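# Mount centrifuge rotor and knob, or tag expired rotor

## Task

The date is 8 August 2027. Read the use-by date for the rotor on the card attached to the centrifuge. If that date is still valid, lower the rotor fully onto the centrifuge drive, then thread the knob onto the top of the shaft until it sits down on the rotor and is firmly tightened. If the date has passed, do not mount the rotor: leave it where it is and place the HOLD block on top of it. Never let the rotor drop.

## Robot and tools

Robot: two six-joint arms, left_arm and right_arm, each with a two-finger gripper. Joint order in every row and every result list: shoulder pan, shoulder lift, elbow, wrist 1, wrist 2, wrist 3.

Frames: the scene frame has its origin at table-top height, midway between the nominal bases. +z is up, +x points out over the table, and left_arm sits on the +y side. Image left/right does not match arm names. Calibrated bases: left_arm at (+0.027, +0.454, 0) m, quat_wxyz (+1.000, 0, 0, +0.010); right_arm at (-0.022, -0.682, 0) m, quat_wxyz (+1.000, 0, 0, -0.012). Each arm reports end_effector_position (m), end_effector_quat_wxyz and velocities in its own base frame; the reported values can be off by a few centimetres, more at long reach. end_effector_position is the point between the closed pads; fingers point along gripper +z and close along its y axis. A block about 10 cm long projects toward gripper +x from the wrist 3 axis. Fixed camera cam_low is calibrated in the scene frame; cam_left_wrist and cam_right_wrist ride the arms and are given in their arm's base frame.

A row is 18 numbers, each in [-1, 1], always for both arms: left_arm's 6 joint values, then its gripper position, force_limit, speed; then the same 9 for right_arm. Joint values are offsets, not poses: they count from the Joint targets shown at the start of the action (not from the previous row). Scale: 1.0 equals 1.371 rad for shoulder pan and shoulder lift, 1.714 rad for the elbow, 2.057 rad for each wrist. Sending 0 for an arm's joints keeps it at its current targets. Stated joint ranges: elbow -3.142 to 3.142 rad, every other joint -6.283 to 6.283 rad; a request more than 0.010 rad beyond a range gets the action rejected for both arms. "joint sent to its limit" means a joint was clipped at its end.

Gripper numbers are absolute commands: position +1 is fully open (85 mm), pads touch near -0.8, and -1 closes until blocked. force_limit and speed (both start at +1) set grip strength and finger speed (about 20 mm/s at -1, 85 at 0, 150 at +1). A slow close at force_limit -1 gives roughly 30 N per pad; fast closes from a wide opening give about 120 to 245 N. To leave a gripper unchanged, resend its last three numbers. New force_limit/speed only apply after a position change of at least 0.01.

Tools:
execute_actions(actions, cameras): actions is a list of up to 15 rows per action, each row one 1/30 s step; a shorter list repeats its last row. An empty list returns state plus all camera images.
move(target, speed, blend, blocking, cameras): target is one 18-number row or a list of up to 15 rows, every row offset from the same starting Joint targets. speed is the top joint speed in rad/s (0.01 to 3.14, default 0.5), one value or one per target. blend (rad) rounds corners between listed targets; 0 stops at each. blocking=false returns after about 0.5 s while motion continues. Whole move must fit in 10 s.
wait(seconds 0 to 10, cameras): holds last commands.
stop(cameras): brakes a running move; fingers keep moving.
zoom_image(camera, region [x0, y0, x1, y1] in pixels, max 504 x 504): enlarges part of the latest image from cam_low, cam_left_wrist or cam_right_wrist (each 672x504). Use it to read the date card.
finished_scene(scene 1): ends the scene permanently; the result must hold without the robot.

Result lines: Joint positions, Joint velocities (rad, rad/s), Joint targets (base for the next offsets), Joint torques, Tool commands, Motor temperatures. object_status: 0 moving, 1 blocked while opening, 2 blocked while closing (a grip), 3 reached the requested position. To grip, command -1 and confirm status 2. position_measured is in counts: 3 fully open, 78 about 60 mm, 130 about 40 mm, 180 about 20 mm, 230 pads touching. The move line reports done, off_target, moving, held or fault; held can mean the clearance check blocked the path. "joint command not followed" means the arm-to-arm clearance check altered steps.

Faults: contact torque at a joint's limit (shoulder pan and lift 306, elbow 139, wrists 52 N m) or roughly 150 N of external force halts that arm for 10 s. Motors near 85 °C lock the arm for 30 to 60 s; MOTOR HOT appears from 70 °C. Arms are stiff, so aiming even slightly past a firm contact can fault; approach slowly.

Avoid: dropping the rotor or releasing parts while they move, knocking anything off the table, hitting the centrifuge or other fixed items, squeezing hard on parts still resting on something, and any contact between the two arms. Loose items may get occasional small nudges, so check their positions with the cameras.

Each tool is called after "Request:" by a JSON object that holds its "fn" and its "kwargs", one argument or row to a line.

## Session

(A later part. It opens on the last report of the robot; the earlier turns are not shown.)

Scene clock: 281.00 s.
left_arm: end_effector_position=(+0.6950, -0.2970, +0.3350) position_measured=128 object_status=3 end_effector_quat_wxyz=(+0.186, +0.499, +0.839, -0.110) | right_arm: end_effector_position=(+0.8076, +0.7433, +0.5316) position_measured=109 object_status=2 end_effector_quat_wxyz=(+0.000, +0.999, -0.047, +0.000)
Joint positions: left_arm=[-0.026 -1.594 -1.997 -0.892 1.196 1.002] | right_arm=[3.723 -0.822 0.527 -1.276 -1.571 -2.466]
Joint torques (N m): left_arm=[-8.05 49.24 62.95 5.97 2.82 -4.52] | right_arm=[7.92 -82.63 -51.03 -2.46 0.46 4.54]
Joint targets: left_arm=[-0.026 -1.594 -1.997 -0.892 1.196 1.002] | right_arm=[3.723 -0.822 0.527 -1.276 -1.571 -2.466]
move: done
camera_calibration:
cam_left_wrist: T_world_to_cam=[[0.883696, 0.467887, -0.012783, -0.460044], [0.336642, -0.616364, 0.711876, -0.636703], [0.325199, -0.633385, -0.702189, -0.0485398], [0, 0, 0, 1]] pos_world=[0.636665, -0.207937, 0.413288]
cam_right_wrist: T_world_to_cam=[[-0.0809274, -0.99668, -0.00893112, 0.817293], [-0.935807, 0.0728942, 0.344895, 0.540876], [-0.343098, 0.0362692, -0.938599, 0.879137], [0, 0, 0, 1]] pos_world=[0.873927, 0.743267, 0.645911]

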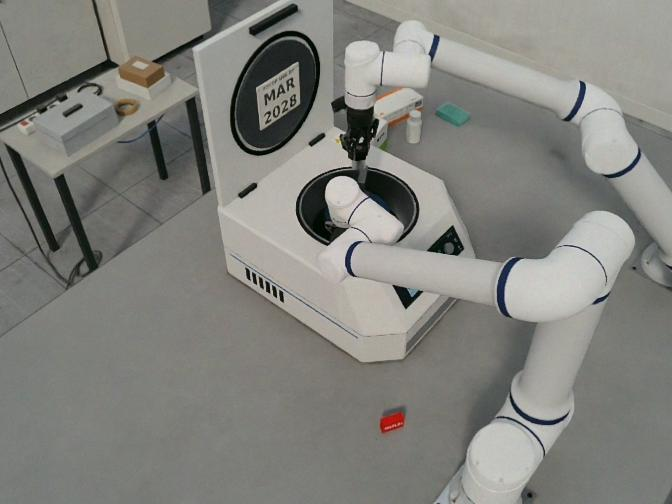

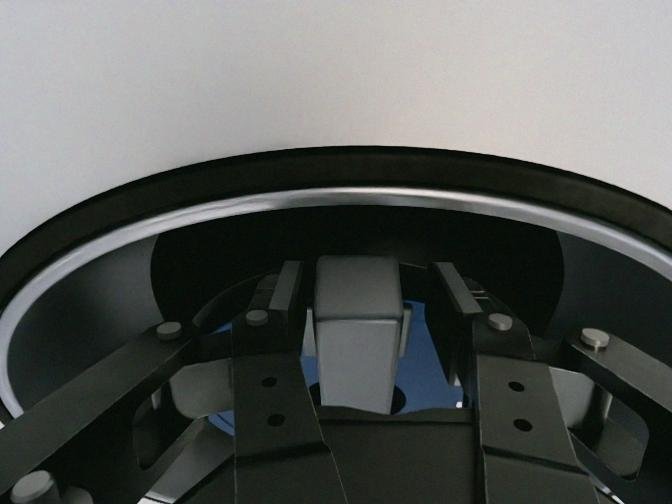

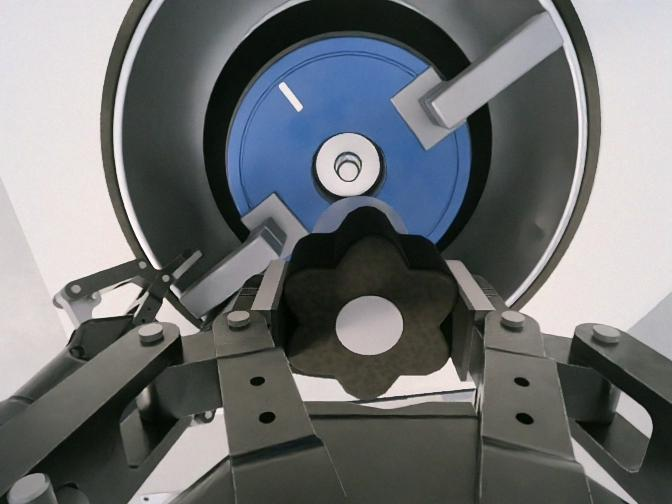

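Request:
{"fn": "move", "kwargs": {
  "target": [0,0,0,0,0,0,0.0,0.3,-1,0,0,0,0,0,-0.76398,-1,-0.1,-1],
  "speed": 1.2,
  "cameras": []
}}

Request:
{"fn": "move", "kwargs": {
  "target": [0,0,0,0,0,0,0.0,0.3,-1,0,0,0,0,0,-0.76398,-1,-0.1,-1],
  "speed": 1.2,
  "cameras": ["cam_right_wrist"]
}}

Request:
{"fn": "zoom_image", "kwargs": {
  "camera": "cam_right_wrist",
  "region": [290, 100, 410, 220]
}}

Scene clock: 284.63 s.
left_arm: end_effector_position=(+0.6950, -0.2970, +0.3350) position_measured=128 object_status=3 end_effector_quat_wxyz=(+0.186, +0.499, +0.839, -0.110) | right_arm: end_effector_position=(+0.8076, +0.7433, +0.5316) position_measured=109 object_status=2 end_effector_quat_wxyz=(+0.000, +0.739, +0.673, +0.000)
Joint positions: left_arm=[-0.026 -1.594 -1.997 -0.892 1.196 1.002] | right_arm=[3.723 -0.822 0.527 -1.276 -1.571 -4.038]
Joint torques (N m): left_arm=[-5.11 48.76 62.79 6.63 2.42 -4.63] | right_arm=[6.6 -82.14 -50.52 -2.81 0.46 -4.38]
Joint targets: left_arm=[-0.026 -1.594 -1.997 -0.892 1.196 1.002] | right_arm=[3.723 -0.822 0.527 -1.276 -1.571 -4.038]
move: done
No camera images: "cameras" was empty.

Scene clock: 286.70 s.
left_arm: end_effector_position=(+0.6950, -0.2970, +0.3350) position_measured=128 object_status=3 end_effector_quat_wxyz=(+0.186, +0.499, +0.839, -0.110) | right_arm: end_effector_position=(+0.8076, +0.7433, +0.5316) position_measured=109 object_status=2 end_effector_quat_wxyz=(+0.000, +0.046, +0.999, +0.000)
Joint positions: left_arm=[-0.026 -1.594 -1.997 -0.892 1.196 1.002] | right_arm=[3.723 -0.822 0.527 -1.276 -1.571 -5.609]
Joint torques (N m): left_arm=[-5.85 48.74 63.01 6.45 3.02 -4.4] | right_arm=[5.96 -83.71 -50.56 -3.1 0.19 -4.56]
Joint targets: left_arm=[-0.026 -1.594 -1.997 -0.892 1.196 1.002] | right_arm=[3.723 -0.822 0.527 -1.276 -1.571 -5.610]
move: done
camera_calibration:
cam_right_wrist: T_world_to_cam=[[0.0795745, 0.996781, -0.00980897, -0.793584], [0.935633, -0.0712911, 0.3457, -0.863855], [0.343888, -0.0366865, -0.938294, 0.378406], [0, 0, 0, 1]] pos_world=[0.741271, 0.743327, 0.645906]
Images, in order (width x height): cam_right_wrist 672x504.

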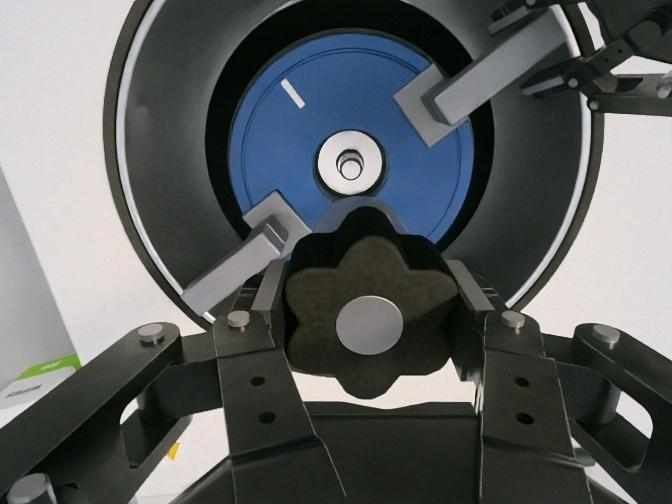

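Scaled by 4.200.

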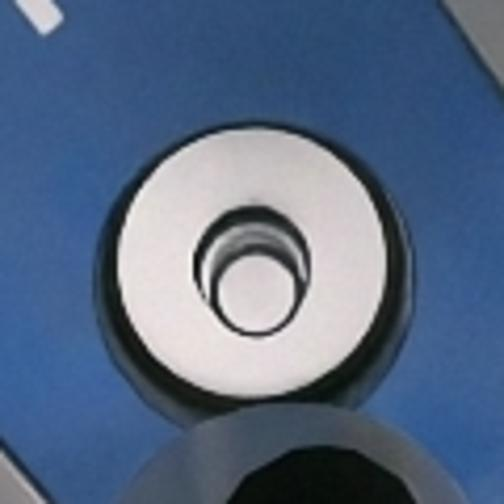

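Request:
{"fn": "move", "kwargs": {
  "target": [
    [0,0,0,0,0,0,0.0,0.3,-1,0.001,-0.03844,0.18973,-0.13247,0,0.0007,-1,-0.1,-1],
    [0,0,0,0,0,0,0.0,0.3,-1,0.001,-0.03767,0.22949,-0.16611,0,0.0007,-1,-0.1,-1]
  ],
  "speed": [0.25,0.1],
  "blend": [0.02,0],
  "cameras": ["cam_low","cam_right_wrist"]
}}

Scene clock: 290.83 s.
left_arm: end_effector_position=(+0.6950, -0.2970, +0.3350) position_measured=128 object_status=3 end_effector_quat_wxyz=(+0.186, +0.499, +0.839, -0.110) | right_arm: end_effector_position=(+0.8068, +0.7445, +0.3601) position_measured=109 object_status=2 end_effector_quat_wxyz=(+0.000, +0.046, +0.999, +0.000)
Joint positions: left_arm=[-0.026 -1.594 -1.997 -0.892 1.196 1.002] | right_arm=[3.725 -0.873 0.92 -1.617 -1.571 -5.608]
Joint torques (N m): left_arm=[-8.74 49.33 64.69 6.67 2.67 -4.32] | right_arm=[8.02 -81.07 -34.38 -12.61 0.23 4.53]
Joint targets: left_arm=[-0.026 -1.594 -1.997 -0.892 1.196 1.002] | right_arm=[3.725 -0.873 0.920 -1.618 -1.571 -5.608]
move: done
camera_calibration:
cam_right_wrist: T_world_to_cam=[[0.0794817, 0.996788, -0.00984446, -0.796318], [0.935641, -0.0711919, 0.345699, -0.803812], [0.343887, -0.0366876, -0.938294, 0.217809], [0, 0, 0, 1]] pos_world=[0.740471, 0.744526, 0.474406]
Images, in order (width x height): cam_low 672x504, cam_right_wrist 672x504.

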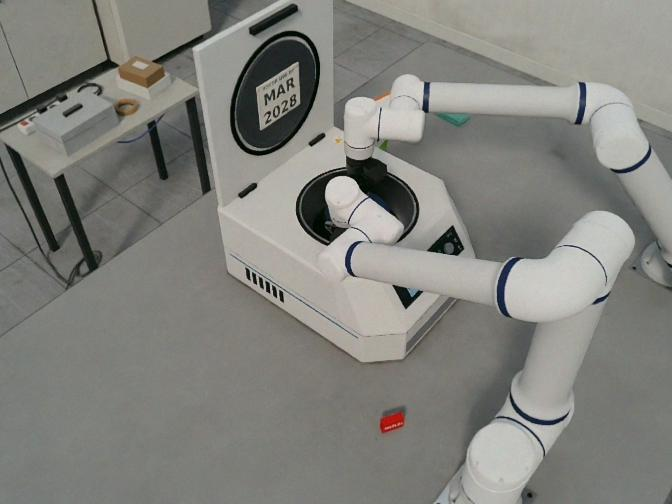

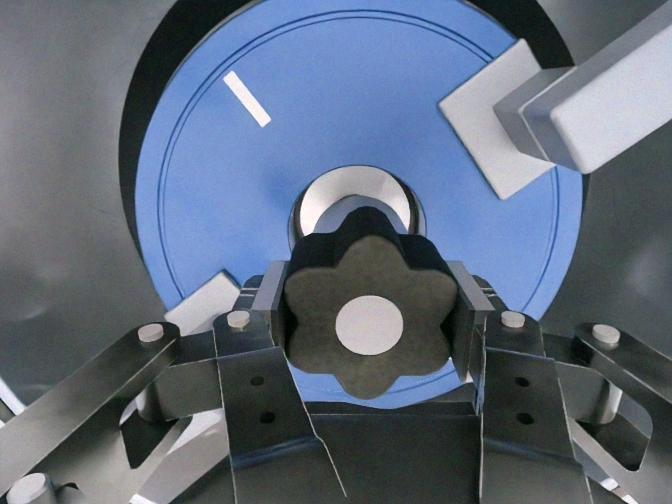

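Request:
{"fn": "move", "kwargs": {
  "target": [0,0,0,0,0,0,0.0,0.3,-1,-0.00018,0.00085,0.00293,-0.00301,0,-0.00012,-1,-0.1,-1],
  "speed": 0.03,
  "cameras": []
}}

Request:
{"fn": "move", "kwargs": {
  "target": [0,0,0,0,0,0,0.0,0.3,-1,0,0.00014,0.00186,-0.00164,0,0,-1,-0.1,-1],
  "speed": 0.03,
  "cameras": []
}}

Request:
{"fn": "move", "kwargs": {
  "target": [0,0,0,0,0,0,0.0,0.3,-1,0,0.00007,0.00093,-0.00082,0,0,-1,-0.1,-1],
  "speed": 0.03,
  "cameras": []
}}

Scene clock: 291.93 s.
left_arm: end_effector_position=(+0.6950, -0.2970, +0.3350) position_measured=128 object_status=3 end_effector_quat_wxyz=(+0.186, +0.499, +0.839, -0.110) | right_arm: end_effector_position=(+0.8072, +0.7446, +0.3561) position_measured=109 object_status=2 end_effector_quat_wxyz=(+0.000, +0.046, +0.999, +0.000)
Joint positions: left_arm=[-0.026 -1.594 -1.997 -0.892 1.196 1.002] | right_arm=[3.724 -0.872 0.925 -1.624 -1.571 -5.608]
Joint torques (N m): left_arm=[-7.32 45.6 63.27 6.32 2.5 -3.86] | right_arm=[-15.34 -81.2 -35 -12.01 -0.02 -4.53]
Joint targets: left_arm=[-0.026 -1.594 -1.997 -0.892 1.196 1.002] | right_arm=[3.724 -0.872 0.925 -1.624 -1.571 -5.608]
move: done
No camera images: "cameras" was empty.

Scene clock: 292.63 s.
left_arm: end_effector_position=(+0.6950, -0.2970, +0.3350) position_measured=128 object_status=3 end_effector_quat_wxyz=(+0.186, +0.499, +0.839, -0.110) | right_arm: end_effector_position=(+0.8073, +0.7445, +0.3540) position_measured=109 object_status=2 end_effector_quat_wxyz=(+0.000, +0.046, +0.999, +0.000)
Joint positions: left_arm=[-0.026 -1.594 -1.997 -0.892 1.196 1.002] | right_arm=[3.724 -0.872 0.928 -1.627 -1.571 -5.608]
Joint torques (N m): left_arm=[-7.22 50.48 65.42 6.34 3.04 -4.03] | right_arm=[-14.63 -80.91 -34.03 -12.05 -0.03 -4.8]
Joint targets: left_arm=[-0.026 -1.594 -1.997 -0.892 1.196 1.002] | right_arm=[3.724 -0.872 0.928 -1.627 -1.571 -5.608]
move: done
No camera images: "cameras" was empty.

Scene clock: 293.33 s.
left_arm: end_effector_position=(+0.6950, -0.2970, +0.3350) position_measured=128 object_status=3 end_effector_quat_wxyz=(+0.186, +0.499, +0.839, -0.110) | right_arm: end_effector_position=(+0.8073, +0.7445, +0.3530) position_measured=109 object_status=2 end_effector_quat_wxyz=(+0.000, +0.046, +0.999, +0.000)
Joint positions: left_arm=[-0.026 -1.594 -1.997 -0.892 1.196 1.002] | right_arm=[3.724 -0.872 0.93 -1.629 -1.571 -5.608]
Joint torques (N m): left_arm=[-5.77 47.8 62.93 6.73 2.37 -4.13] | right_arm=[-15.16 -81.22 -34.48 -12.2 -0.02 -4.71]
Joint targets: left_arm=[-0.026 -1.594 -1.997 -0.892 1.196 1.002] | right_arm=[3.724 -0.872 0.930 -1.629 -1.571 -5.608]
move: done
No camera images: "cameras" was empty.

Request:
{"fn": "move", "kwargs": {
  "target": [0,0,0,0,0,0,0.0,0.3,-1,0,0.00007,0.00093,-0.00082,0,0,-1,-0.1,-1],
  "speed": 0.03,
  "cameras": []
}}

Request:
{"fn": "move", "kwargs": {
  "target": [0,0,0,0,0,0,0.0,0.3,-1,0,0.00007,0.00093,-0.00082,0,0,-1,-0.1,-1],
  "speed": 0.03,
  "cameras": []
}}

Scene clock: 294.27 s.
left_arm: end_effector_position=(+0.6950, -0.2970, +0.3350) position_measured=128 object_status=3 end_effector_quat_wxyz=(+0.186, +0.499, +0.839, -0.110) | right_arm: end_effector_position=(+0.8073, +0.7445, +0.3520) position_measured=109 object_status=2 end_effector_quat_wxyz=(+0.000, +0.046, +0.999, +0.000)
Joint positions: left_arm=[-0.026 -1.594 -1.997 -0.892 1.196 1.002] | right_arm=[3.724 -0.872 0.931 -1.631 -1.571 -5.608]
Joint torques (N m): left_arm=[-7.37 49.14 65.44 6.42 2.44 -3.82] | right_arm=[-14.26 -80.78 -34.46 -12.15 -0.03 -4.67]
Joint targets: left_arm=[-0.026 -1.594 -1.997 -0.892 1.196 1.002] | right_arm=[3.724 -0.872 0.931 -1.631 -1.571 -5.608]
move: done
No camera images: "cameras" was empty.

Scene clock: 294.97 s.
left_arm: end_effector_position=(+0.6950, -0.2970, +0.3350) position_measured=128 object_status=3 end_effector_quat_wxyz=(+0.186, +0.499, +0.839, -0.110) | right_arm: end_effector_position=(+0.8073, +0.7445, +0.3510) position_measured=109 object_status=2 end_effector_quat_wxyz=(+0.000, +0.046, +0.999, +0.000)
Joint positions: left_arm=[-0.026 -1.594 -1.997 -0.892 1.196 1.002] | right_arm=[3.724 -0.872 0.933 -1.632 -1.571 -5.608]
Joint torques (N m): left_arm=[-5.65 48.35 64.99 6.32 2.47 -4.28] | right_arm=[-14.94 -81.13 -34.68 -12.25 -0.07 -4.71]
Joint targets: left_arm=[-0.026 -1.594 -1.997 -0.892 1.196 1.002] | right_arm=[3.724 -0.872 0.933 -1.632 -1.571 -5.608]
move: done
No camera images: "cameras" was empty.

Request:
{"fn": "move", "kwargs": {
  "target": [0,0,0,0,0,0,0.0,0.3,-1,0,0.00008,0.00092,-0.00082,0,0,-1,-0.1,-1],
  "speed": 0.03,
  "cameras": []
}}

Request:
{"fn": "move", "kwargs": {
  "target": [0,0,0,0,0,0,0.0,0.3,-1,0,0.00008,0.00092,-0.00082,0,0,-1,-0.1,-1],
  "speed": 0.03,
  "cameras": []
}}

Request:
{"fn": "move", "kwargs": {
  "target": [0,0,0,0,0,0,0.0,0.3,-1,0,0.00008,0.00092,-0.00082,0,0,-1,-0.1,-1],
  "speed": 0.03,
  "cameras": []
}}

Scene clock: 295.97 s.
left_arm: end_effector_position=(+0.6950, -0.2970, +0.3350) position_measured=128 object_status=3 end_effector_quat_wxyz=(+0.186, +0.499, +0.839, -0.110) | right_arm: end_effector_position=(+0.8072, +0.7445, +0.3500) position_measured=109 object_status=2 end_effector_quat_wxyz=(+0.000, +0.046, +0.999, +0.000)
Joint positions: left_arm=[-0.026 -1.594 -1.997 -0.892 1.196 1.002] | right_arm=[3.724 -0.871 0.935 -1.634 -1.571 -5.608]
Joint torques (N m): left_arm=[-5.18 49.02 64.82 6.38 2.31 -3.6] | right_arm=[-15.25 -81.54 -34.51 -12.22 -0.06 -4.61]
Joint targets: left_arm=[-0.026 -1.594 -1.997 -0.892 1.196 1.002] | right_arm=[3.724 -0.871 0.935 -1.634 -1.571 -5.608]
move: done
No camera images: "cameras" was empty.

Scene clock: 296.67 s.
left_arm: end_effector_position=(+0.6950, -0.2970, +0.3350) position_measured=128 object_status=3 end_effector_quat_wxyz=(+0.186, +0.499, +0.839, -0.110) | right_arm: end_effector_position=(+0.8072, +0.7445, +0.3490) position_measured=109 object_status=2 end_effector_quat_wxyz=(+0.000, +0.046, +0.999, +0.000)
Joint positions: left_arm=[-0.026 -1.594 -1.997 -0.892 1.196 1.002] | right_arm=[3.724 -0.871 0.936 -1.636 -1.571 -5.608]
Joint torques (N m): left_arm=[-6.03 47.82 63.86 6.65 2.16 -4.09] | right_arm=[-15.7 -80.7 -34.94 -12.12 -0.04 -4.58]
Joint targets: left_arm=[-0.026 -1.594 -1.997 -0.892 1.196 1.002] | right_arm=[3.724 -0.871 0.936 -1.636 -1.571 -5.608]
move: done
No camera images: "cameras" was empty.

Scene clock: 297.37 s.
left_arm: end_effector_position=(+0.6950, -0.2970, +0.3350) position_measured=128 object_status=3 end_effector_quat_wxyz=(+0.186, +0.499, +0.839, -0.110) | right_arm: end_effector_position=(+0.8072, +0.7445, +0.3480) position_measured=109 object_status=2 end_effector_quat_wxyz=(+0.000, +0.046, +0.999, +0.000)
Joint positions: left_arm=[-0.026 -1.594 -1.997 -0.892 1.196 1.002] | right_arm=[3.724 -0.871 0.938 -1.637 -1.571 -5.608]
Joint torques (N m): left_arm=[-7.31 50.97 65.6 6.69 1.98 -3.84] | right_arm=[-15.85 -80.15 -34.59 -12.24 -0.18 -4.65]
Joint targets: left_arm=[-0.026 -1.594 -1.997 -0.892 1.196 1.002] | right_arm=[3.724 -0.871 0.938 -1.637 -1.571 -5.608]
move: done
No camera images: "cameras" was empty.

Request:
{"fn": "move", "kwargs": {
  "target": [0,0,0,0,0,0,0.0,0.3,-1,0,0.00008,0.00092,-0.00082,0,0,-1,-0.1,-1],
  "speed": 0.03,
  "cameras": []
}}

Request:
{"fn": "move", "kwargs": {
  "target": [0,0,0,0,0,0,0.0,0.3,-1,0,0.00008,0.00092,-0.00082,0,0,-1,-0.1,-1],
  "speed": 0.03,
  "cameras": []
}}

Request:
{"fn": "move", "kwargs": {
  "target": [0,0,0,0,0,0,0.0,0.3,-1,0,0.00008,0.00092,-0.00082,0,0,-1,-0.1,-1],
  "speed": 0.03,
  "cameras": ["cam_right_wrist"]
}}

Scene clock: 298.27 s.
left_arm: end_effector_position=(+0.6950, -0.2970, +0.3350) position_measured=128 object_status=3 end_effector_quat_wxyz=(+0.186, +0.499, +0.839, -0.110) | right_arm: end_effector_position=(+0.8072, +0.7445, +0.3469) position_measured=109 object_status=2 end_effector_quat_wxyz=(+0.000, +0.046, +0.999, +0.000)
Joint positions: left_arm=[-0.026 -1.594 -1.997 -0.892 1.196 1.002] | right_arm=[3.724 -0.871 0.939 -1.639 -1.571 -5.608]
Joint torques (N m): left_arm=[-5.95 48.48 65.45 6.47 2.57 -3.96] | right_arm=[-15.23 -81.14 -34.93 -12.22 -0.26 -4.66]
Joint targets: left_arm=[-0.026 -1.594 -1.997 -0.892 1.196 1.002] | right_arm=[3.724 -0.871 0.939 -1.639 -1.571 -5.608]
move: done
No camera images: "cameras" was empty.

Scene clock: 298.97 s.
left_arm: end_effector_position=(+0.6950, -0.2970, +0.3350) position_measured=128 object_status=3 end_effector_quat_wxyz=(+0.186, +0.499, +0.839, -0.110) | right_arm: end_effector_position=(+0.8072, +0.7445, +0.3459) position_measured=109 object_status=2 end_effector_quat_wxyz=(+0.000, +0.046, +0.999, +0.000)
Joint positions: left_arm=[-0.026 -1.594 -1.997 -0.892 1.196 1.002] | right_arm=[3.724 -0.871 0.941 -1.641 -1.571 -5.608]
Joint torques (N m): left_arm=[-7.83 48.17 65.75 6.8 2.37 -3.97] | right_arm=[-14.97 -82.07 -34.13 -12.19 -0.32 -4.73]
Joint targets: left_arm=[-0.026 -1.594 -1.997 -0.892 1.196 1.002] | right_arm=[3.724 -0.871 0.941 -1.641 -1.571 -5.608]
move: done
No camera images: "cameras" was empty.

Scene clock: 299.67 s.
left_arm: end_effector_position=(+0.6950, -0.2970, +0.3350) position_measured=128 object_status=3 end_effector_quat_wxyz=(+0.186, +0.499, +0.839, -0.110) | right_arm: end_effector_position=(+0.8072, +0.7445, +0.3449) position_measured=109 object_status=2 end_effector_quat_wxyz=(+0.000, +0.046, +0.999, +0.000)
Joint positions: left_arm=[-0.026 -1.594 -1.997 -0.892 1.196 1.002] | right_arm=[3.724 -0.871 0.942 -1.642 -1.571 -5.608]
Joint torques (N m): left_arm=[-7.27 49.02 65.06 6.89 2.28 -3.65] | right_arm=[-15.31 -81.5 -34.96 -12.1 -0.29 -4.55]
Joint targets: left_arm=[-0.026 -1.594 -1.997 -0.892 1.196 1.002] | right_arm=[3.724 -0.871 0.942 -1.642 -1.571 -5.608]
move: done
camera_calibration:
cam_right_wrist: T_world_to_cam=[[0.079485, 0.996787, -0.00985188, -0.796498], [0.935673, -0.0711958, 0.345611, -0.798913], [0.3438, -0.036689, -0.938326, 0.203491], [0, 0, 0, 1]] pos_world=[0.740871, 0.744526, 0.459207]
Images, in order (width x height): cam_right_wrist 672x504.

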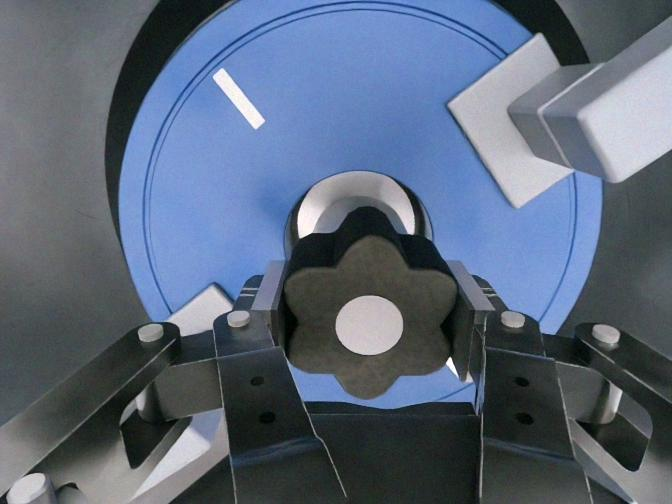

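Request:
{"fn": "move", "kwargs": {
  "target": [0,0,0,0,0,0,0.0,0.3,-1,0,0.00008,0.00092,-0.00082,0,0,-1,-0.1,-1],
  "speed": 0.03,
  "cameras": []
}}

Request:
{"fn": "move", "kwargs": {
  "target": [0,0,0,0,0,0,0.0,0.3,-1,0,0.00008,0.00092,-0.00082,0,0,-1,-0.1,-1],
  "speed": 0.03,
  "cameras": []
}}

Request:
{"fn": "move", "kwargs": {
  "target": [0,0,0,0,0,0,0.0,0.3,-1,0,0.00008,0.00092,-0.00082,0,0,-1,-0.1,-1],
  "speed": 0.03,
  "cameras": []
}}

Scene clock: 300.57 s.
left_arm: end_effector_position=(+0.6950, -0.2970, +0.3350) position_measured=128 object_status=3 end_effector_quat_wxyz=(+0.186, +0.499, +0.839, -0.110) | right_arm: end_effector_position=(+0.8072, +0.7445, +0.3439) position_measured=109 object_status=2 end_effector_quat_wxyz=(+0.000, +0.046, +0.999, +0.000)
Joint positions: left_arm=[-0.026 -1.594 -1.997 -0.892 1.196 1.002] | right_arm=[3.724 -0.871 0.944 -1.644 -1.571 -5.608]
Joint torques (N m): left_arm=[-8.36 48.36 65.53 5.98 2.8 -3.72] | right_arm=[-16 -81.28 -34.54 -12.22 -0.11 -4.53]
Joint targets: left_arm=[-0.026 -1.594 -1.997 -0.892 1.196 1.002] | right_arm=[3.724 -0.871 0.944 -1.644 -1.571 -5.608]
move: done
No camera images: "cameras" was empty.

Scene clock: 301.27 s.
left_arm: end_effector_position=(+0.6950, -0.2970, +0.3350) position_measured=128 object_status=3 end_effector_quat_wxyz=(+0.186, +0.499, +0.839, -0.110) | right_arm: end_effector_position=(+0.8072, +0.7445, +0.3429) position_measured=109 object_status=2 end_effector_quat_wxyz=(+0.000, +0.046, +0.999, +0.000)
Joint positions: left_arm=[-0.026 -1.594 -1.997 -0.892 1.196 1.002] | right_arm=[3.724 -0.871 0.946 -1.646 -1.571 -5.608]
Joint torques (N m): left_arm=[-6.97 48.55 65.63 6.34 2.33 -3.86] | right_arm=[-15.56 -81.1 -34.48 -12.15 -0.26 -4.53]
Joint targets: left_arm=[-0.026 -1.594 -1.997 -0.892 1.196 1.002] | right_arm=[3.724 -0.871 0.946 -1.646 -1.571 -5.608]
move: done
No camera images: "cameras" was empty.

Scene clock: 301.97 s.
left_arm: end_effector_position=(+0.6950, -0.2970, +0.3350) position_measured=128 object_status=3 end_effector_quat_wxyz=(+0.186, +0.499, +0.839, -0.110) | right_arm: end_effector_position=(+0.8071, +0.7444, +0.3419) position_measured=109 object_status=2 end_effector_quat_wxyz=(+0.000, +0.046, +0.999, +0.000)
Joint positions: left_arm=[-0.026 -1.594 -1.997 -0.892 1.196 1.002] | right_arm=[3.724 -0.871 0.947 -1.647 -1.571 -5.608]
Joint torques (N m): left_arm=[-5.12 50.53 64.77 6.39 2.22 -3.5] | right_arm=[-14.95 -80.55 -34.52 -12.33 -0.43 -4.59]
Joint targets: left_arm=[-0.026 -1.594 -1.997 -0.892 1.196 1.002] | right_arm=[3.724 -0.871 0.947 -1.647 -1.571 -5.608]
move: done
No camera images: "cameras" was empty.

Request:
{"fn": "move", "kwargs": {
  "target": [0,0,0,0,0,0,0.0,0.3,-1,0,0.0001,0.0009,-0.00082,0,0,-1,-0.1,-1],
  "speed": 0.03,
  "cameras": []
}}

Request:
{"fn": "move", "kwargs": {
  "target": [0,0,0,0,0,0,0.0,0.3,-1,0,0.0001,0.0009,-0.00082,0,0,-1,-0.1,-1],
  "speed": 0.03,
  "cameras": []
}}

Request:
{"fn": "move", "kwargs": {
  "target": [0,0,0,0,0,0,0.0,0.3,-1,0,0.0001,0.0009,-0.00082,0,0,-1,-0.1,-1],
  "speed": 0.03,
  "cameras": []
}}

Scene clock: 302.90 s.
left_arm: end_effector_position=(+0.6950, -0.2970, +0.3350) position_measured=128 object_status=3 end_effector_quat_wxyz=(+0.186, +0.499, +0.839, -0.110) | right_arm: end_effector_position=(+0.8071, +0.7444, +0.3409) position_measured=109 object_status=2 end_effector_quat_wxyz=(+0.000, +0.046, +0.999, +0.000)
Joint positions: left_arm=[-0.026 -1.594 -1.997 -0.892 1.196 1.002] | right_arm=[3.724 -0.87 0.949 -1.649 -1.571 -5.608]
Joint torques (N m): left_arm=[-6.35 50.01 66.16 6.66 2.6 -3.71] | right_arm=[-15.49 -81.3 -34.13 -11.99 -0.35 -4.6]
Joint targets: left_arm=[-0.026 -1.594 -1.997 -0.892 1.196 1.002] | right_arm=[3.724 -0.870 0.949 -1.649 -1.571 -5.608]
move: done
No camera images: "cameras" was empty.

Scene clock: 303.60 s.
left_arm: end_effector_position=(+0.6950, -0.2970, +0.3350) position_measured=128 object_status=3 end_effector_quat_wxyz=(+0.186, +0.499, +0.839, -0.110) | right_arm: end_effector_position=(+0.8071, +0.7444, +0.3399) position_measured=109 object_status=2 end_effector_quat_wxyz=(+0.000, +0.046, +0.999, +0.000)
Joint positions: left_arm=[-0.026 -1.594 -1.997 -0.892 1.196 1.002] | right_arm=[3.724 -0.87 0.95 -1.651 -1.571 -5.608]
Joint torques (N m): left_arm=[-3.93 50.58 64.76 6.28 2.09 -3.72] | right_arm=[-14.64 -81.45 -34.85 -12.05 -0.51 -4.5]
Joint targets: left_arm=[-0.026 -1.594 -1.997 -0.892 1.196 1.002] | right_arm=[3.724 -0.870 0.950 -1.651 -1.571 -5.608]
move: done
No camera images: "cameras" was empty.

Scene clock: 304.30 s.
left_arm: end_effector_position=(+0.6950, -0.2970, +0.3350) position_measured=128 object_status=3 end_effector_quat_wxyz=(+0.186, +0.499, +0.839, -0.110) | right_arm: end_effector_position=(+0.8071, +0.7444, +0.3389) position_measured=109 object_status=2 end_effector_quat_wxyz=(+0.000, +0.046, +0.999, +0.000)
Joint positions: left_arm=[-0.026 -1.594 -1.997 -0.892 1.196 1.002] | right_arm=[3.724 -0.87 0.952 -1.652 -1.571 -5.608]
Joint torques (N m): left_arm=[-6.91 49.34 65.73 6.18 2.12 -3.49] | right_arm=[-15.95 -79.84 -34.35 -12.06 -0.33 -4.54]
Joint targets: left_arm=[-0.026 -1.594 -1.997 -0.892 1.196 1.002] | right_arm=[3.724 -0.870 0.952 -1.652 -1.571 -5.608]
move: done
No camera images: "cameras" was empty.

Request:
{"fn": "move", "kwargs": {
  "target": [0,0,0,0,0,0,0.0,0.3,-1,0,0.0001,0.0009,-0.00082,0,0,-1,-0.1,-1],
  "speed": 0.03,
  "cameras": []
}}

Request:
{"fn": "move", "kwargs": {
  "target": [0,0,0,0,0,0,0.0,0.3,-1,0,0.0001,0.0009,-0.00082,0,0,-1,-0.1,-1],
  "speed": 0.03,
  "cameras": []
}}

Request:
{"fn": "move", "kwargs": {
  "target": [0,0,0,0,0,0,0.0,0.3,-1,0,0.0001,0.0009,-0.00082,0,0,-1,-0.1,-1],
  "speed": 0.03,
  "cameras": ["cam_right_wrist"]
}}

Scene clock: 305.30 s.
left_arm: end_effector_position=(+0.6950, -0.2970, +0.3350) position_measured=128 object_status=3 end_effector_quat_wxyz=(+0.186, +0.499, +0.839, -0.110) | right_arm: end_effector_position=(+0.8071, +0.7444, +0.3379) position_measured=109 object_status=2 end_effector_quat_wxyz=(+0.000, +0.046, +0.999, +0.000)
Joint positions: left_arm=[-0.026 -1.594 -1.997 -0.892 1.196 1.002] | right_arm=[3.724 -0.87 0.953 -1.654 -1.571 -5.608]
Joint torques (N m): left_arm=[-4.86 51.2 66.53 6.54 2.39 -3.53] | right_arm=[-15.39 -81.32 -34.1 -12.01 -0.47 -4.54]
Joint targets: left_arm=[-0.026 -1.594 -1.997 -0.892 1.196 1.002] | right_arm=[3.724 -0.870 0.953 -1.654 -1.571 -5.608]
move: done
No camera images: "cameras" was empty.

Scene clock: 306.00 s.
left_arm: end_effector_position=(+0.6950, -0.2970, +0.3350) position_measured=128 object_status=3 end_effector_quat_wxyz=(+0.186, +0.499, +0.839, -0.110) | right_arm: end_effector_position=(+0.8071, +0.7444, +0.3369) position_measured=109 object_status=2 end_effector_quat_wxyz=(+0.000, +0.046, +0.999, +0.000)
Joint positions: left_arm=[-0.026 -1.594 -1.997 -0.892 1.196 1.002] | right_arm=[3.724 -0.87 0.955 -1.656 -1.571 -5.608]
Joint torques (N m): left_arm=[-5.8 50.2 65.25 6.24 2.27 -3.65] | right_arm=[-15.12 -81.04 -35.27 -12.22 -0.58 -4.67]
Joint targets: left_arm=[-0.026 -1.594 -1.997 -0.892 1.196 1.002] | right_arm=[3.724 -0.870 0.955 -1.656 -1.571 -5.608]
move: done
No camera images: "cameras" was empty.

Scene clock: 306.70 s.
left_arm: end_effector_position=(+0.6950, -0.2970, +0.3350) position_measured=128 object_status=3 end_effector_quat_wxyz=(+0.186, +0.499, +0.839, -0.110) | right_arm: end_effector_position=(+0.8071, +0.7444, +0.3359) position_measured=109 object_status=2 end_effector_quat_wxyz=(+0.000, +0.046, +0.999, +0.000)
Joint positions: left_arm=[-0.026 -1.594 -1.997 -0.892 1.196 1.002] | right_arm=[3.724 -0.87 0.956 -1.658 -1.571 -5.608]
Joint torques (N m): left_arm=[-6.8 50 66.55 6.13 2.39 -3.77] | right_arm=[-13.31 -79.81 -33.8 -11.33 -0.5 -4.46]
Joint targets: left_arm=[-0.026 -1.594 -1.997 -0.892 1.196 1.002] | right_arm=[3.724 -0.870 0.956 -1.658 -1.571 -5.608]
move: done
camera_calibration:
cam_right_wrist: T_world_to_cam=[[0.0794817, 0.996788, -0.00984446, -0.796481], [0.935641, -0.0711919, 0.345699, -0.795734], [0.343887, -0.0366876, -0.938294, 0.194995], [0, 0, 0, 1]] pos_world=[0.740771, 0.744426, 0.450206]
Images, in order (width x height): cam_right_wrist 672x504.

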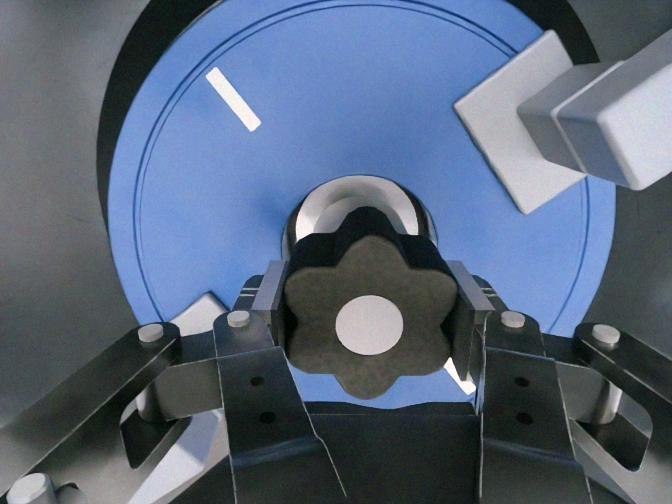

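Request:
{"fn": "move", "kwargs": {
  "target": [0,0,0,0,0,0,0.0,0.3,-1,0,0.0001,0.0009,-0.00082,0,0,-1,-0.1,-1],
  "speed": 0.03,
  "cameras": []
}}

Scene clock: 307.53 s.
left_arm: end_effector_position=(+0.6950, -0.2970, +0.3350) position_measured=128 object_status=3 end_effector_quat_wxyz=(+0.186, +0.499, +0.839, -0.110) | right_arm: end_effector_position=(+0.8071, +0.7444, +0.3349) position_measured=109 object_status=2 end_effector_quat_wxyz=(+0.000, +0.046, +0.999, +0.000)
Joint positions: left_arm=[-0.026 -1.594 -1.997 -0.892 1.196 1.002] | right_arm=[3.724 -0.87 0.958 -1.659 -1.571 -5.608]
Joint torques (N m): left_arm=[-7.14 50.61 66.73 6.72 2.58 -3.33] | right_arm=[-11.77 -75.34 -31.04 -8.92 -0.7 -4.5]
Joint targets: left_arm=[-0.026 -1.594 -1.997 -0.892 1.196 1.002] | right_arm=[3.724 -0.870 0.958 -1.659 -1.571 -5.608]
move: done
No camera images: "cameras" was empty.

Request:
{"fn": "move", "kwargs": {
  "target": [0,0,0,0,0,0,0.0,0.3,-1,0,0,0,0,0,0.48614,-1,-0.1,-1],
  "speed": 0.8,
  "cameras": ["cam_right_wrist"]
}}

Scene clock: 309.93 s.
left_arm: end_effector_position=(+0.6950, -0.2970, +0.3350) position_measured=128 object_status=3 end_effector_quat_wxyz=(+0.186, +0.499, +0.839, -0.110) | right_arm: end_effector_position=(+0.8071, +0.7444, +0.3348) position_measured=109 object_status=2 end_effector_quat_wxyz=(+0.000, +0.519, +0.855, +0.000)
Joint positions: left_arm=[-0.026 -1.594 -1.997 -0.892 1.196 1.002] | right_arm=[3.724 -0.87 0.958 -1.659 -1.571 -4.608]
Joint torques (N m): left_arm=[-7.08 46.86 67.18 6.63 2.49 -3.71] | right_arm=[7.74 -102.73 -51.58 -5.75 -0.56 4.35]
Joint targets: left_arm=[-0.026 -1.594 -1.997 -0.892 1.196 1.002] | right_arm=[3.724 -0.870 0.958 -1.659 -1.571 -4.608]
move: done
camera_calibration:
cam_right_wrist: T_world_to_cam=[[0.881693, 0.471731, -0.00929143, -1.0533], [0.445468, -0.825792, 0.34587, 0.161904], [0.155485, -0.30909, -0.938236, 0.548786], [0, 0, 0, 1]] pos_world=[0.771236, 0.800198, 0.449107]
Images, in order (width x height): cam_right_wrist 672x504.

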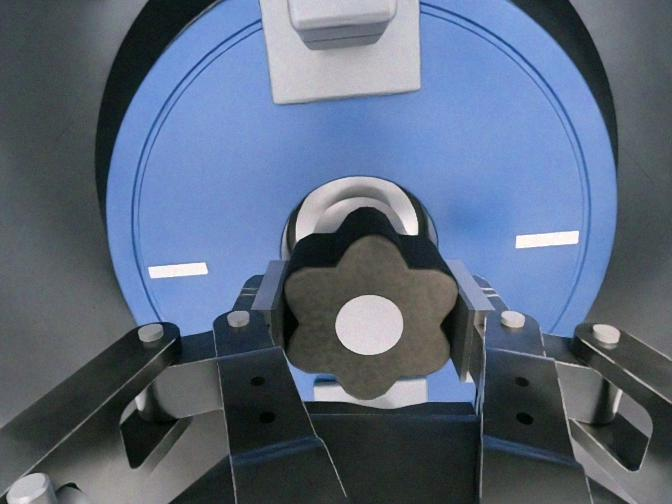

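Request:
{"fn": "move", "kwargs": {
  "target": [0,0,0,0,0,0,0.0,0.3,-1,0,0.00003,0.00027,-0.00025,0,0,-1,-0.1,-1],
  "speed": 0.02,
  "cameras": []
}}

Scene clock: 310.87 s.
left_arm: end_effector_position=(+0.6950, -0.2970, +0.3350) position_measured=128 object_status=3 end_effector_quat_wxyz=(+0.186, +0.499, +0.839, -0.110) | right_arm: end_effector_position=(+0.8071, +0.7444, +0.3346) position_measured=109 object_status=2 end_effector_quat_wxyz=(+0.000, +0.519, +0.855, +0.000)
Joint positions: left_arm=[-0.026 -1.594 -1.997 -0.892 1.196 1.002] | right_arm=[3.724 -0.87 0.958 -1.66 -1.571 -4.608]
Joint torques (N m): left_arm=[-5.65 48.66 67.04 6.2 2.16 -3.83] | right_arm=[11.89 -95.94 -33.57 -12.79 -0.58 4.61]
Joint targets: left_arm=[-0.026 -1.594 -1.997 -0.892 1.196 1.002] | right_arm=[3.724 -0.870 0.958 -1.660 -1.571 -4.608]
move: done
No camera images: "cameras" was empty.

Request:
{"fn": "move", "kwargs": {
  "target": [0,0,0,0,0,0,0.0,0.3,-1, 0,0.00003,0.00022,-0.0002,0,0.486,-1,-0.1,-1],
  "speed": 1.5
}}

Scene clock: 313.80 s.
left_arm: end_effector_position=(+0.6950, -0.2970, +0.3350) position_measured=128 object_status=3 end_effector_quat_wxyz=(+0.186, +0.499, +0.839, -0.110) | right_arm: end_effector_position=(+0.8070, +0.7444, +0.3343) position_measured=109 object_status=2 end_effector_quat_wxyz=(+0.000, +0.865, +0.501, +0.000)
Joint positions: left_arm=[-0.026 -1.594 -1.997 -0.892 1.196 1.002] | right_arm=[3.724 -0.87 0.959 -1.66 -1.571 -3.609]
Joint torques (N m): left_arm=[-5.05 51.37 66.9 6.34 2.23 -3.2] | right_arm=[7.8 -80.05 -36.2 -15.2 -0.71 4.26]
Joint targets: left_arm=[-0.026 -1.594 -1.997 -0.892 1.196 1.002] | right_arm=[3.724 -0.870 0.959 -1.660 -1.571 -3.608]
move: done

Request:
{"fn": "move", "kwargs": {
  "target": [0,0,0,0,0,0,0.0,0.3,-1, 0,0.00003,0.00025,-0.00023,0,0.486,-1,-0.1,-1],
  "speed": 1.5
}}

Request:
{"fn": "move", "kwargs": {
  "target": [0,0,0,0,0,0,0.0,0.3,-1, 0,0.00003,0.00025,-0.00023,0,0.486,-1,-0.1,-1],
  "speed": 1.5
}}

Scene clock: 315.67 s.
left_arm: end_effector_position=(+0.6950, -0.2970, +0.3350) position_measured=128 object_status=3 end_effector_quat_wxyz=(+0.186, +0.499, +0.839, -0.110) | right_arm: end_effector_position=(+0.8070, +0.7444, +0.3340) position_measured=109 object_status=2 end_effector_quat_wxyz=(+0.000, +1.000, +0.025, +0.000)
Joint positions: left_arm=[-0.026 -1.594 -1.997 -0.892 1.196 1.002] | right_arm=[3.724 -0.87 0.959 -1.661 -1.571 -2.609]
Joint torques (N m): left_arm=[-7.16 47.97 67.14 6.34 2.41 -3.12] | right_arm=[-1.63 -79.92 -35.92 -14.8 -0.74 4.96]
Joint targets: left_arm=[-0.026 -1.594 -1.997 -0.892 1.196 1.002] | right_arm=[3.724 -0.870 0.959 -1.661 -1.571 -2.609]
move: done

Scene clock: 317.13 s.
left_arm: end_effector_position=(+0.6950, -0.2970, +0.3350) position_measured=128 object_status=3 end_effector_quat_wxyz=(+0.186, +0.499, +0.839, -0.110) | right_arm: end_effector_position=(+0.8070, +0.7444, +0.3337) position_measured=109 object_status=2 end_effector_quat_wxyz=(+0.000, +0.889, -0.457, +0.000)
Joint positions: left_arm=[-0.026 -1.594 -1.997 -0.892 1.196 1.002] | right_arm=[3.724 -0.869 0.96 -1.661 -1.571 -1.609]
Joint torques (N m): left_arm=[-6.39 50.49 67.71 6.37 2.5 -3.54] | right_arm=[-7.88 -81.74 -33.63 -10.41 -1.04 4.89]
Joint targets: left_arm=[-0.026 -1.594 -1.997 -0.892 1.196 1.002] | right_arm=[3.724 -0.869 0.960 -1.661 -1.571 -1.609]
move: done

Request:
{"fn": "move", "kwargs": {
  "target": [0,0,0,0,0,0,0.0,0.3,-1, 0,0,0,0,0,0.486,-1,-0.1,-1],
  "speed": 1.5,
  "cameras": ["cam_low", "cam_right_wrist", "cam_left_wrist"]
}}

Scene clock: 318.80 s.
left_arm: end_effector_position=(+0.6950, -0.2970, +0.3350) position_measured=128 object_status=3 end_effector_quat_wxyz=(+0.186, +0.499, +0.839, -0.110) | right_arm: end_effector_position=(+0.8071, +0.7444, +0.3337) position_measured=109 object_status=2 end_effector_quat_wxyz=(+0.000, -0.561, +0.828, +0.000)
Joint positions: left_arm=[-0.026 -1.594 -1.997 -0.892 1.196 1.002] | right_arm=[3.724 -0.869 0.96 -1.661 -1.571 -0.609]
Joint torques (N m): left_arm=[-5.86 48.05 67.8 6.45 2.4 -3.42] | right_arm=[-16.14 -82.1 -34.73 -2.82 -1.09 5.05]
Joint targets: left_arm=[-0.026 -1.594 -1.997 -0.892 1.196 1.002] | right_arm=[3.724 -0.869 0.960 -1.661 -1.571 -0.609]
move: done
camera_calibration:
cam_left_wrist: T_world_to_cam=[[0.883696, 0.467887, -0.012783, -0.460044], [0.336642, -0.616364, 0.711876, -0.636703], [0.325199, -0.633385, -0.702189, -0.0485398], [0, 0, 0, 1]] pos_world=[0.636665, -0.207937, 0.413288]
cam_right_wrist: T_world_to_cam=[[-0.933619, 0.35813, -0.00992544, 0.496556], [0.332966, 0.877577, 0.344952, -1.01457], [0.132248, 0.318749, -0.938568, 0.0991969], [0, 0, 0, 1]] pos_world=[0.788292, 0.680912, 0.448009]

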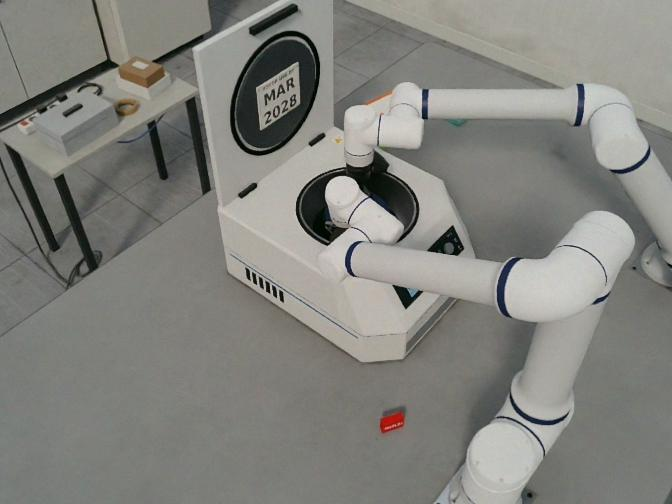

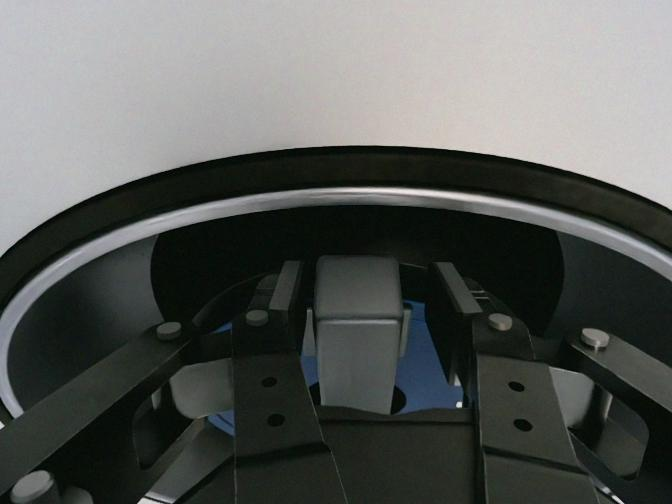

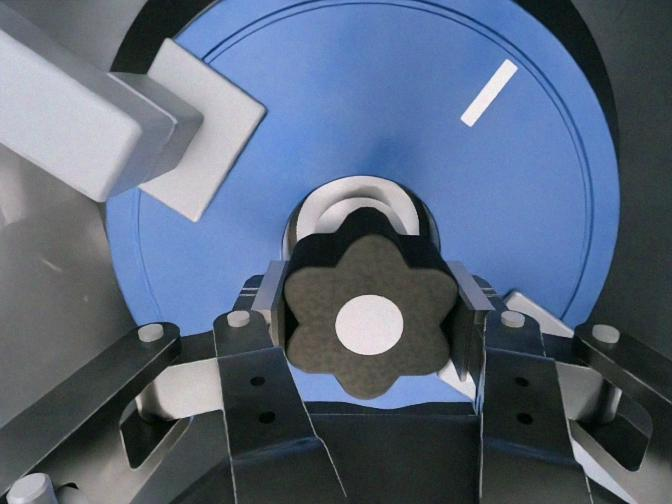

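Request:
{"fn": "move", "kwargs": {
  "target": [0,0,0,0,0,0,0.0,0.3,-1, 0,0,0,0,0,0.486,-1,-0.1,-1],
  "speed": 1.5
}}

Scene clock: 321.23 s.
left_arm: end_effector_position=(+0.6950, -0.2970, +0.3350) position_measured=128 object_status=3 end_effector_quat_wxyz=(+0.186, +0.499, +0.839, -0.110) | right_arm: end_effector_position=(+0.8071, +0.7444, +0.3337) position_measured=109 object_status=2 end_effector_quat_wxyz=(+0.000, -0.096, +0.995, +0.000)
Joint positions: left_arm=[-0.026 -1.594 -1.997 -0.892 1.196 1.002] | right_arm=[3.724 -0.869 0.96 -1.661 -1.571 0.391]
Joint torques (N m): left_arm=[-7.63 49.01 68.06 6.65 2.45 -3.21] | right_arm=[-6.19 -84.67 -37.26 1.24 -1.1 4.51]
Joint targets: left_arm=[-0.026 -1.594 -1.997 -0.892 1.196 1.002] | right_arm=[3.724 -0.869 0.960 -1.661 -1.571 0.391]
move: done

Request:
{"fn": "move", "kwargs": {
  "target": [0,0,0,0,0,0,0.0,0.3,-1, 0,0,0,0,0,0.486,-1,-0.1,-1],
  "speed": 1.5
}}

Scene clock: 323.47 s.
left_arm: end_effector_position=(+0.6950, -0.2970, +0.3350) position_measured=128 object_status=3 end_effector_quat_wxyz=(+0.186, +0.499, +0.839, -0.110) | right_arm: end_effector_position=(+0.8071, +0.7444, +0.3337) position_measured=109 object_status=2 end_effector_quat_wxyz=(+0.000, +0.393, +0.920, +0.000)
Joint positions: left_arm=[-0.026 -1.594 -1.997 -0.892 1.196 1.002] | right_arm=[3.724 -0.869 0.96 -1.661 -1.571 1.39]
Joint torques (N m): left_arm=[-7.87 50.06 68.48 6.28 2.37 -3.26] | right_arm=[10.71 -87.44 -39.2 -3.44 -1.33 5.02]
Joint targets: left_arm=[-0.026 -1.594 -1.997 -0.892 1.196 1.002] | right_arm=[3.724 -0.869 0.960 -1.661 -1.571 1.391]
move: done

Request:
{"fn": "wait", "kwargs": {
  "seconds": 0,
  "cameras": ["cam_right_wrist"]
}}

Request:
{"fn": "zoom_image", "kwargs": {
  "camera": "cam_right_wrist",
  "region": [270, 200, 470, 410]
}}

Scene clock: 324.07 s.
left_arm: end_effector_position=(+0.6950, -0.2970, +0.3350) position_measured=128 object_status=3 end_effector_quat_wxyz=(+0.186, +0.499, +0.839, -0.110) | right_arm: end_effector_position=(+0.8070, +0.7444, +0.3337) position_measured=109 object_status=2 end_effector_quat_wxyz=(+0.000, +0.393, +0.920, +0.000)
Joint positions: left_arm=[-0.026 -1.594 -1.997 -0.892 1.196 1.002] | right_arm=[3.724 -0.869 0.96 -1.661 -1.571 1.391]
Joint torques (N m): left_arm=[-8.03 52.38 69.31 6.26 2.5 -2.93] | right_arm=[11.93 -88.67 -39.3 -5.76 -1.26 4.55]
Joint targets: left_arm=[-0.026 -1.594 -1.997 -0.892 1.196 1.002] | right_arm=[3.724 -0.869 0.960 -1.661 -1.571 1.391]
Tool commands: left_gripper/position=+0.0 left_gripper/force_limit=+0.3 left_gripper/speed=-1.0 right_gripper/position=-1.0 right_gripper/force_limit=-0.1 right_gripper/speed=-1.0
camera_calibration:
cam_right_wrist: T_world_to_cam=[[0.714058, 0.700023, -0.009463, -1.08789], [0.659178, -0.667719, 0.345884, -0.127819], [0.235808, -0.253219, -0.93823, 0.441353], [0, 0, 0, 1]] pos_world=[0.756997, 0.78796, 0.448007]
Images, in order (width x height): cam_right_wrist 672x504.

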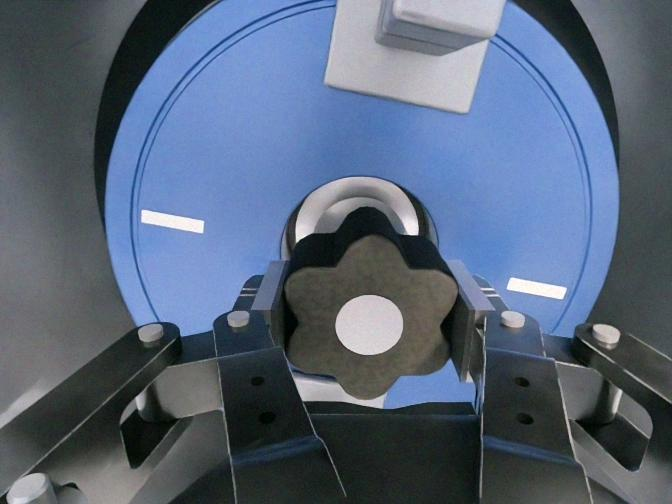

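Scaled by 2.400.

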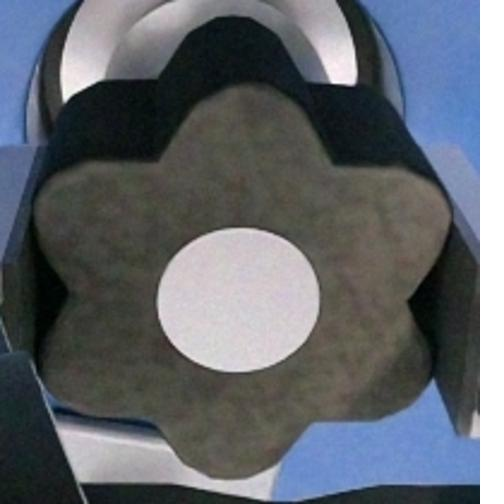

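Request:
{"fn": "move", "kwargs": {
  "target": [0,0,0,0,0,0,0.0,0.3,-1, 0,0.00003,0.00027,-0.00025,0,0,-1,-0.1,-1],
  "speed": 1.5
}}

Request:
{"fn": "move", "kwargs": {
  "target": [0,0,0,0,0,0,0.0,0.3,-1, 0,0.00003,0.00027,-0.00025,0,0,-1,-0.1,-1],
  "speed": 1.5
}}

Scene clock: 325.23 s.
left_arm: end_effector_position=(+0.6950, -0.2970, +0.3350) position_measured=128 object_status=3 end_effector_quat_wxyz=(+0.186, +0.499, +0.839, -0.110) | right_arm: end_effector_position=(+0.8070, +0.7444, +0.3335) position_measured=109 object_status=2 end_effector_quat_wxyz=(+0.000, +0.393, +0.920, +0.000)
Joint positions: left_arm=[-0.026 -1.594 -1.997 -0.892 1.196 1.002] | right_arm=[3.724 -0.869 0.96 -1.662 -1.571 1.391]
Joint torques (N m): left_arm=[-7.54 50.32 68.98 6.44 2.41 -3.1] | right_arm=[11.05 -82.4 -33.07 -12.11 -1.31 4.63]
Joint targets: left_arm=[-0.026 -1.594 -1.997 -0.892 1.196 1.002] | right_arm=[3.724 -0.869 0.960 -1.662 -1.571 1.391]
move: done

Scene clock: 325.93 s.
left_arm: end_effector_position=(+0.6950, -0.2970, +0.3350) position_measured=128 object_status=3 end_effector_quat_wxyz=(+0.186, +0.499, +0.839, -0.110) | right_arm: end_effector_position=(+0.8070, +0.7444, +0.3331) position_measured=109 object_status=2 end_effector_quat_wxyz=(+0.000, +0.393, +0.920, +0.000)
Joint positions: left_arm=[-0.026 -1.594 -1.997 -0.892 1.196 1.002] | right_arm=[3.724 -0.869 0.961 -1.662 -1.571 1.391]
Joint torques (N m): left_arm=[-6.26 50.07 68.94 6.32 1.94 -2.87] | right_arm=[11.64 -77.86 -32.56 -12.13 -1.32 4.46]
Joint targets: left_arm=[-0.026 -1.594 -1.997 -0.892 1.196 1.002] | right_arm=[3.724 -0.869 0.961 -1.662 -1.571 1.391]
move: done

Request:
{"fn": "wait", "kwargs": {
  "seconds": 0,
  "cameras": ["cam_right_wrist"]
}}

Request:
{"fn": "zoom_image", "kwargs": {
  "camera": "cam_right_wrist",
  "region": [320, 270, 420, 370]
}}

Request:
{"fn": "zoom_image", "kwargs": {
  "camera": "cam_right_wrist",
  "region": [270, 200, 470, 410]
}}

Scene clock: 326.57 s.
left_arm: end_effector_position=(+0.6950, -0.2970, +0.3350) position_measured=128 object_status=3 end_effector_quat_wxyz=(+0.186, +0.499, +0.839, -0.110) | right_arm: end_effector_position=(+0.8070, +0.7444, +0.3331) position_measured=109 object_status=2 end_effector_quat_wxyz=(+0.000, +0.393, +0.920, +0.000)
Joint positions: left_arm=[-0.026 -1.594 -1.997 -0.892 1.196 1.002] | right_arm=[3.724 -0.869 0.961 -1.662 -1.571 1.391]
Joint torques (N m): left_arm=[-7.01 50.89 68.76 5.77 2.16 -2.99] | right_arm=[12.06 -77.83 -33.14 -12.02 -1.33 4.23]
Joint targets: left_arm=[-0.026 -1.594 -1.997 -0.892 1.196 1.002] | right_arm=[3.724 -0.869 0.961 -1.662 -1.571 1.391]
Tool commands: left_gripper/position=+0.0 left_gripper/force_limit=+0.3 left_gripper/speed=-1.0 right_gripper/position=-1.0 right_gripper/force_limit=-0.1 right_gripper/speed=-1.0
camera_calibration:
cam_right_wrist: T_world_to_cam=[[0.714041, 0.700041, -0.0093976, -1.08786], [0.659194, -0.667735, 0.345822, -0.127649], [0.235814, -0.253126, -0.938253, 0.440698], [0, 0, 0, 1]] pos_world=[0.756997, 0.78786, 0.447407]
Images, in order (width x height): cam_right_wrist 672x504.

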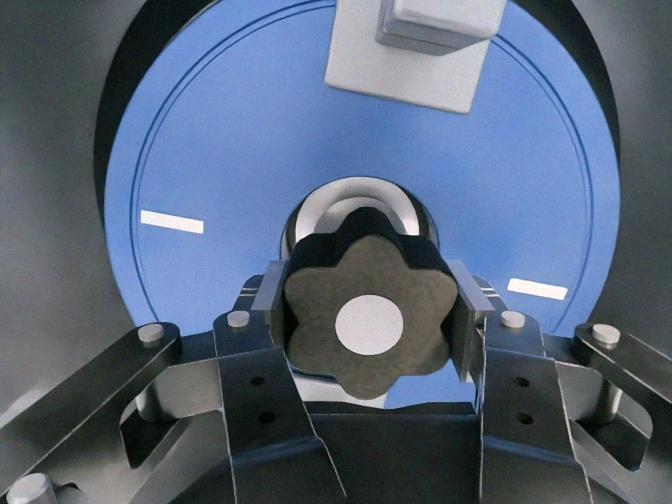

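Scaled by 5.040.

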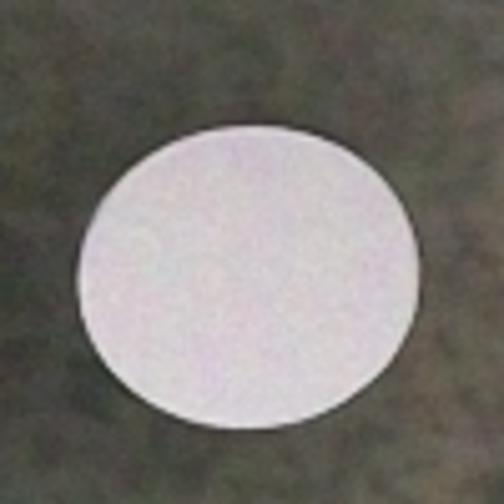

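Scaled by 2.400.

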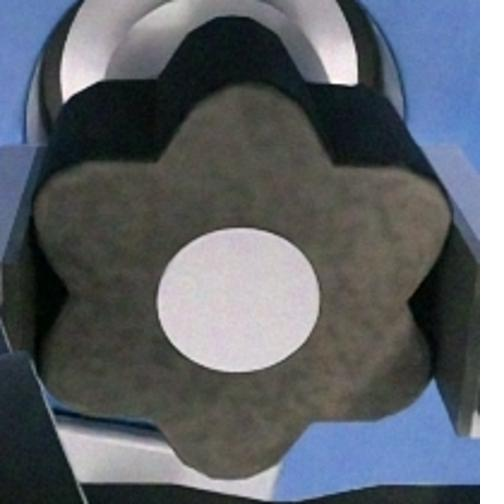

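Request:
{"fn": "move", "kwargs": {
  "target": [0,0,0,0,0,0,0.0,0.3,-1, 0,0.00005,0.00045,-0.00041,0,0,-1,-0.1,-1],
  "speed": 1.5
}}

Request:
{"fn": "move", "kwargs": {
  "target": [0,0,0,0,0,0,0.0,0.3,-1, 0,0.00005,0.00045,-0.00041,0,0,-1,-0.1,-1],
  "speed": 1.5
}}

Scene clock: 327.70 s.
left_arm: end_effector_position=(+0.6950, -0.2970, +0.3350) position_measured=128 object_status=3 end_effector_quat_wxyz=(+0.186, +0.499, +0.839, -0.110) | right_arm: end_effector_position=(+0.8070, +0.7444, +0.3326) position_measured=109 object_status=2 end_effector_quat_wxyz=(+0.000, +0.393, +0.920, +0.000)
Joint positions: left_arm=[-0.026 -1.594 -1.997 -0.892 1.196 1.002] | right_arm=[3.724 -0.869 0.961 -1.663 -1.571 1.391]
Joint torques (N m): left_arm=[-7.79 50.92 69.5 5.89 2.2 -2.94] | right_arm=[11.8 -78.17 -32.97 -11.94 -1.36 4.21]
Joint targets: left_arm=[-0.026 -1.594 -1.997 -0.892 1.196 1.002] | right_arm=[3.724 -0.869 0.961 -1.663 -1.571 1.391]
move: done

Scene clock: 328.40 s.
left_arm: end_effector_position=(+0.6950, -0.2970, +0.3350) position_measured=128 object_status=3 end_effector_quat_wxyz=(+0.186, +0.499, +0.839, -0.110) | right_arm: end_effector_position=(+0.8070, +0.7444, +0.3321) position_measured=109 object_status=2 end_effector_quat_wxyz=(+0.000, +0.393, +0.920, +0.000)
Joint positions: left_arm=[-0.026 -1.594 -1.997 -0.892 1.196 1.002] | right_arm=[3.724 -0.869 0.962 -1.664 -1.571 1.391]
Joint torques (N m): left_arm=[-8.49 50.8 69.69 6.32 2.28 -2.85] | right_arm=[11.73 -78.99 -32.98 -11.74 -1.35 4.09]
Joint targets: left_arm=[-0.026 -1.594 -1.997 -0.892 1.196 1.002] | right_arm=[3.724 -0.869 0.962 -1.664 -1.571 1.391]
move: done


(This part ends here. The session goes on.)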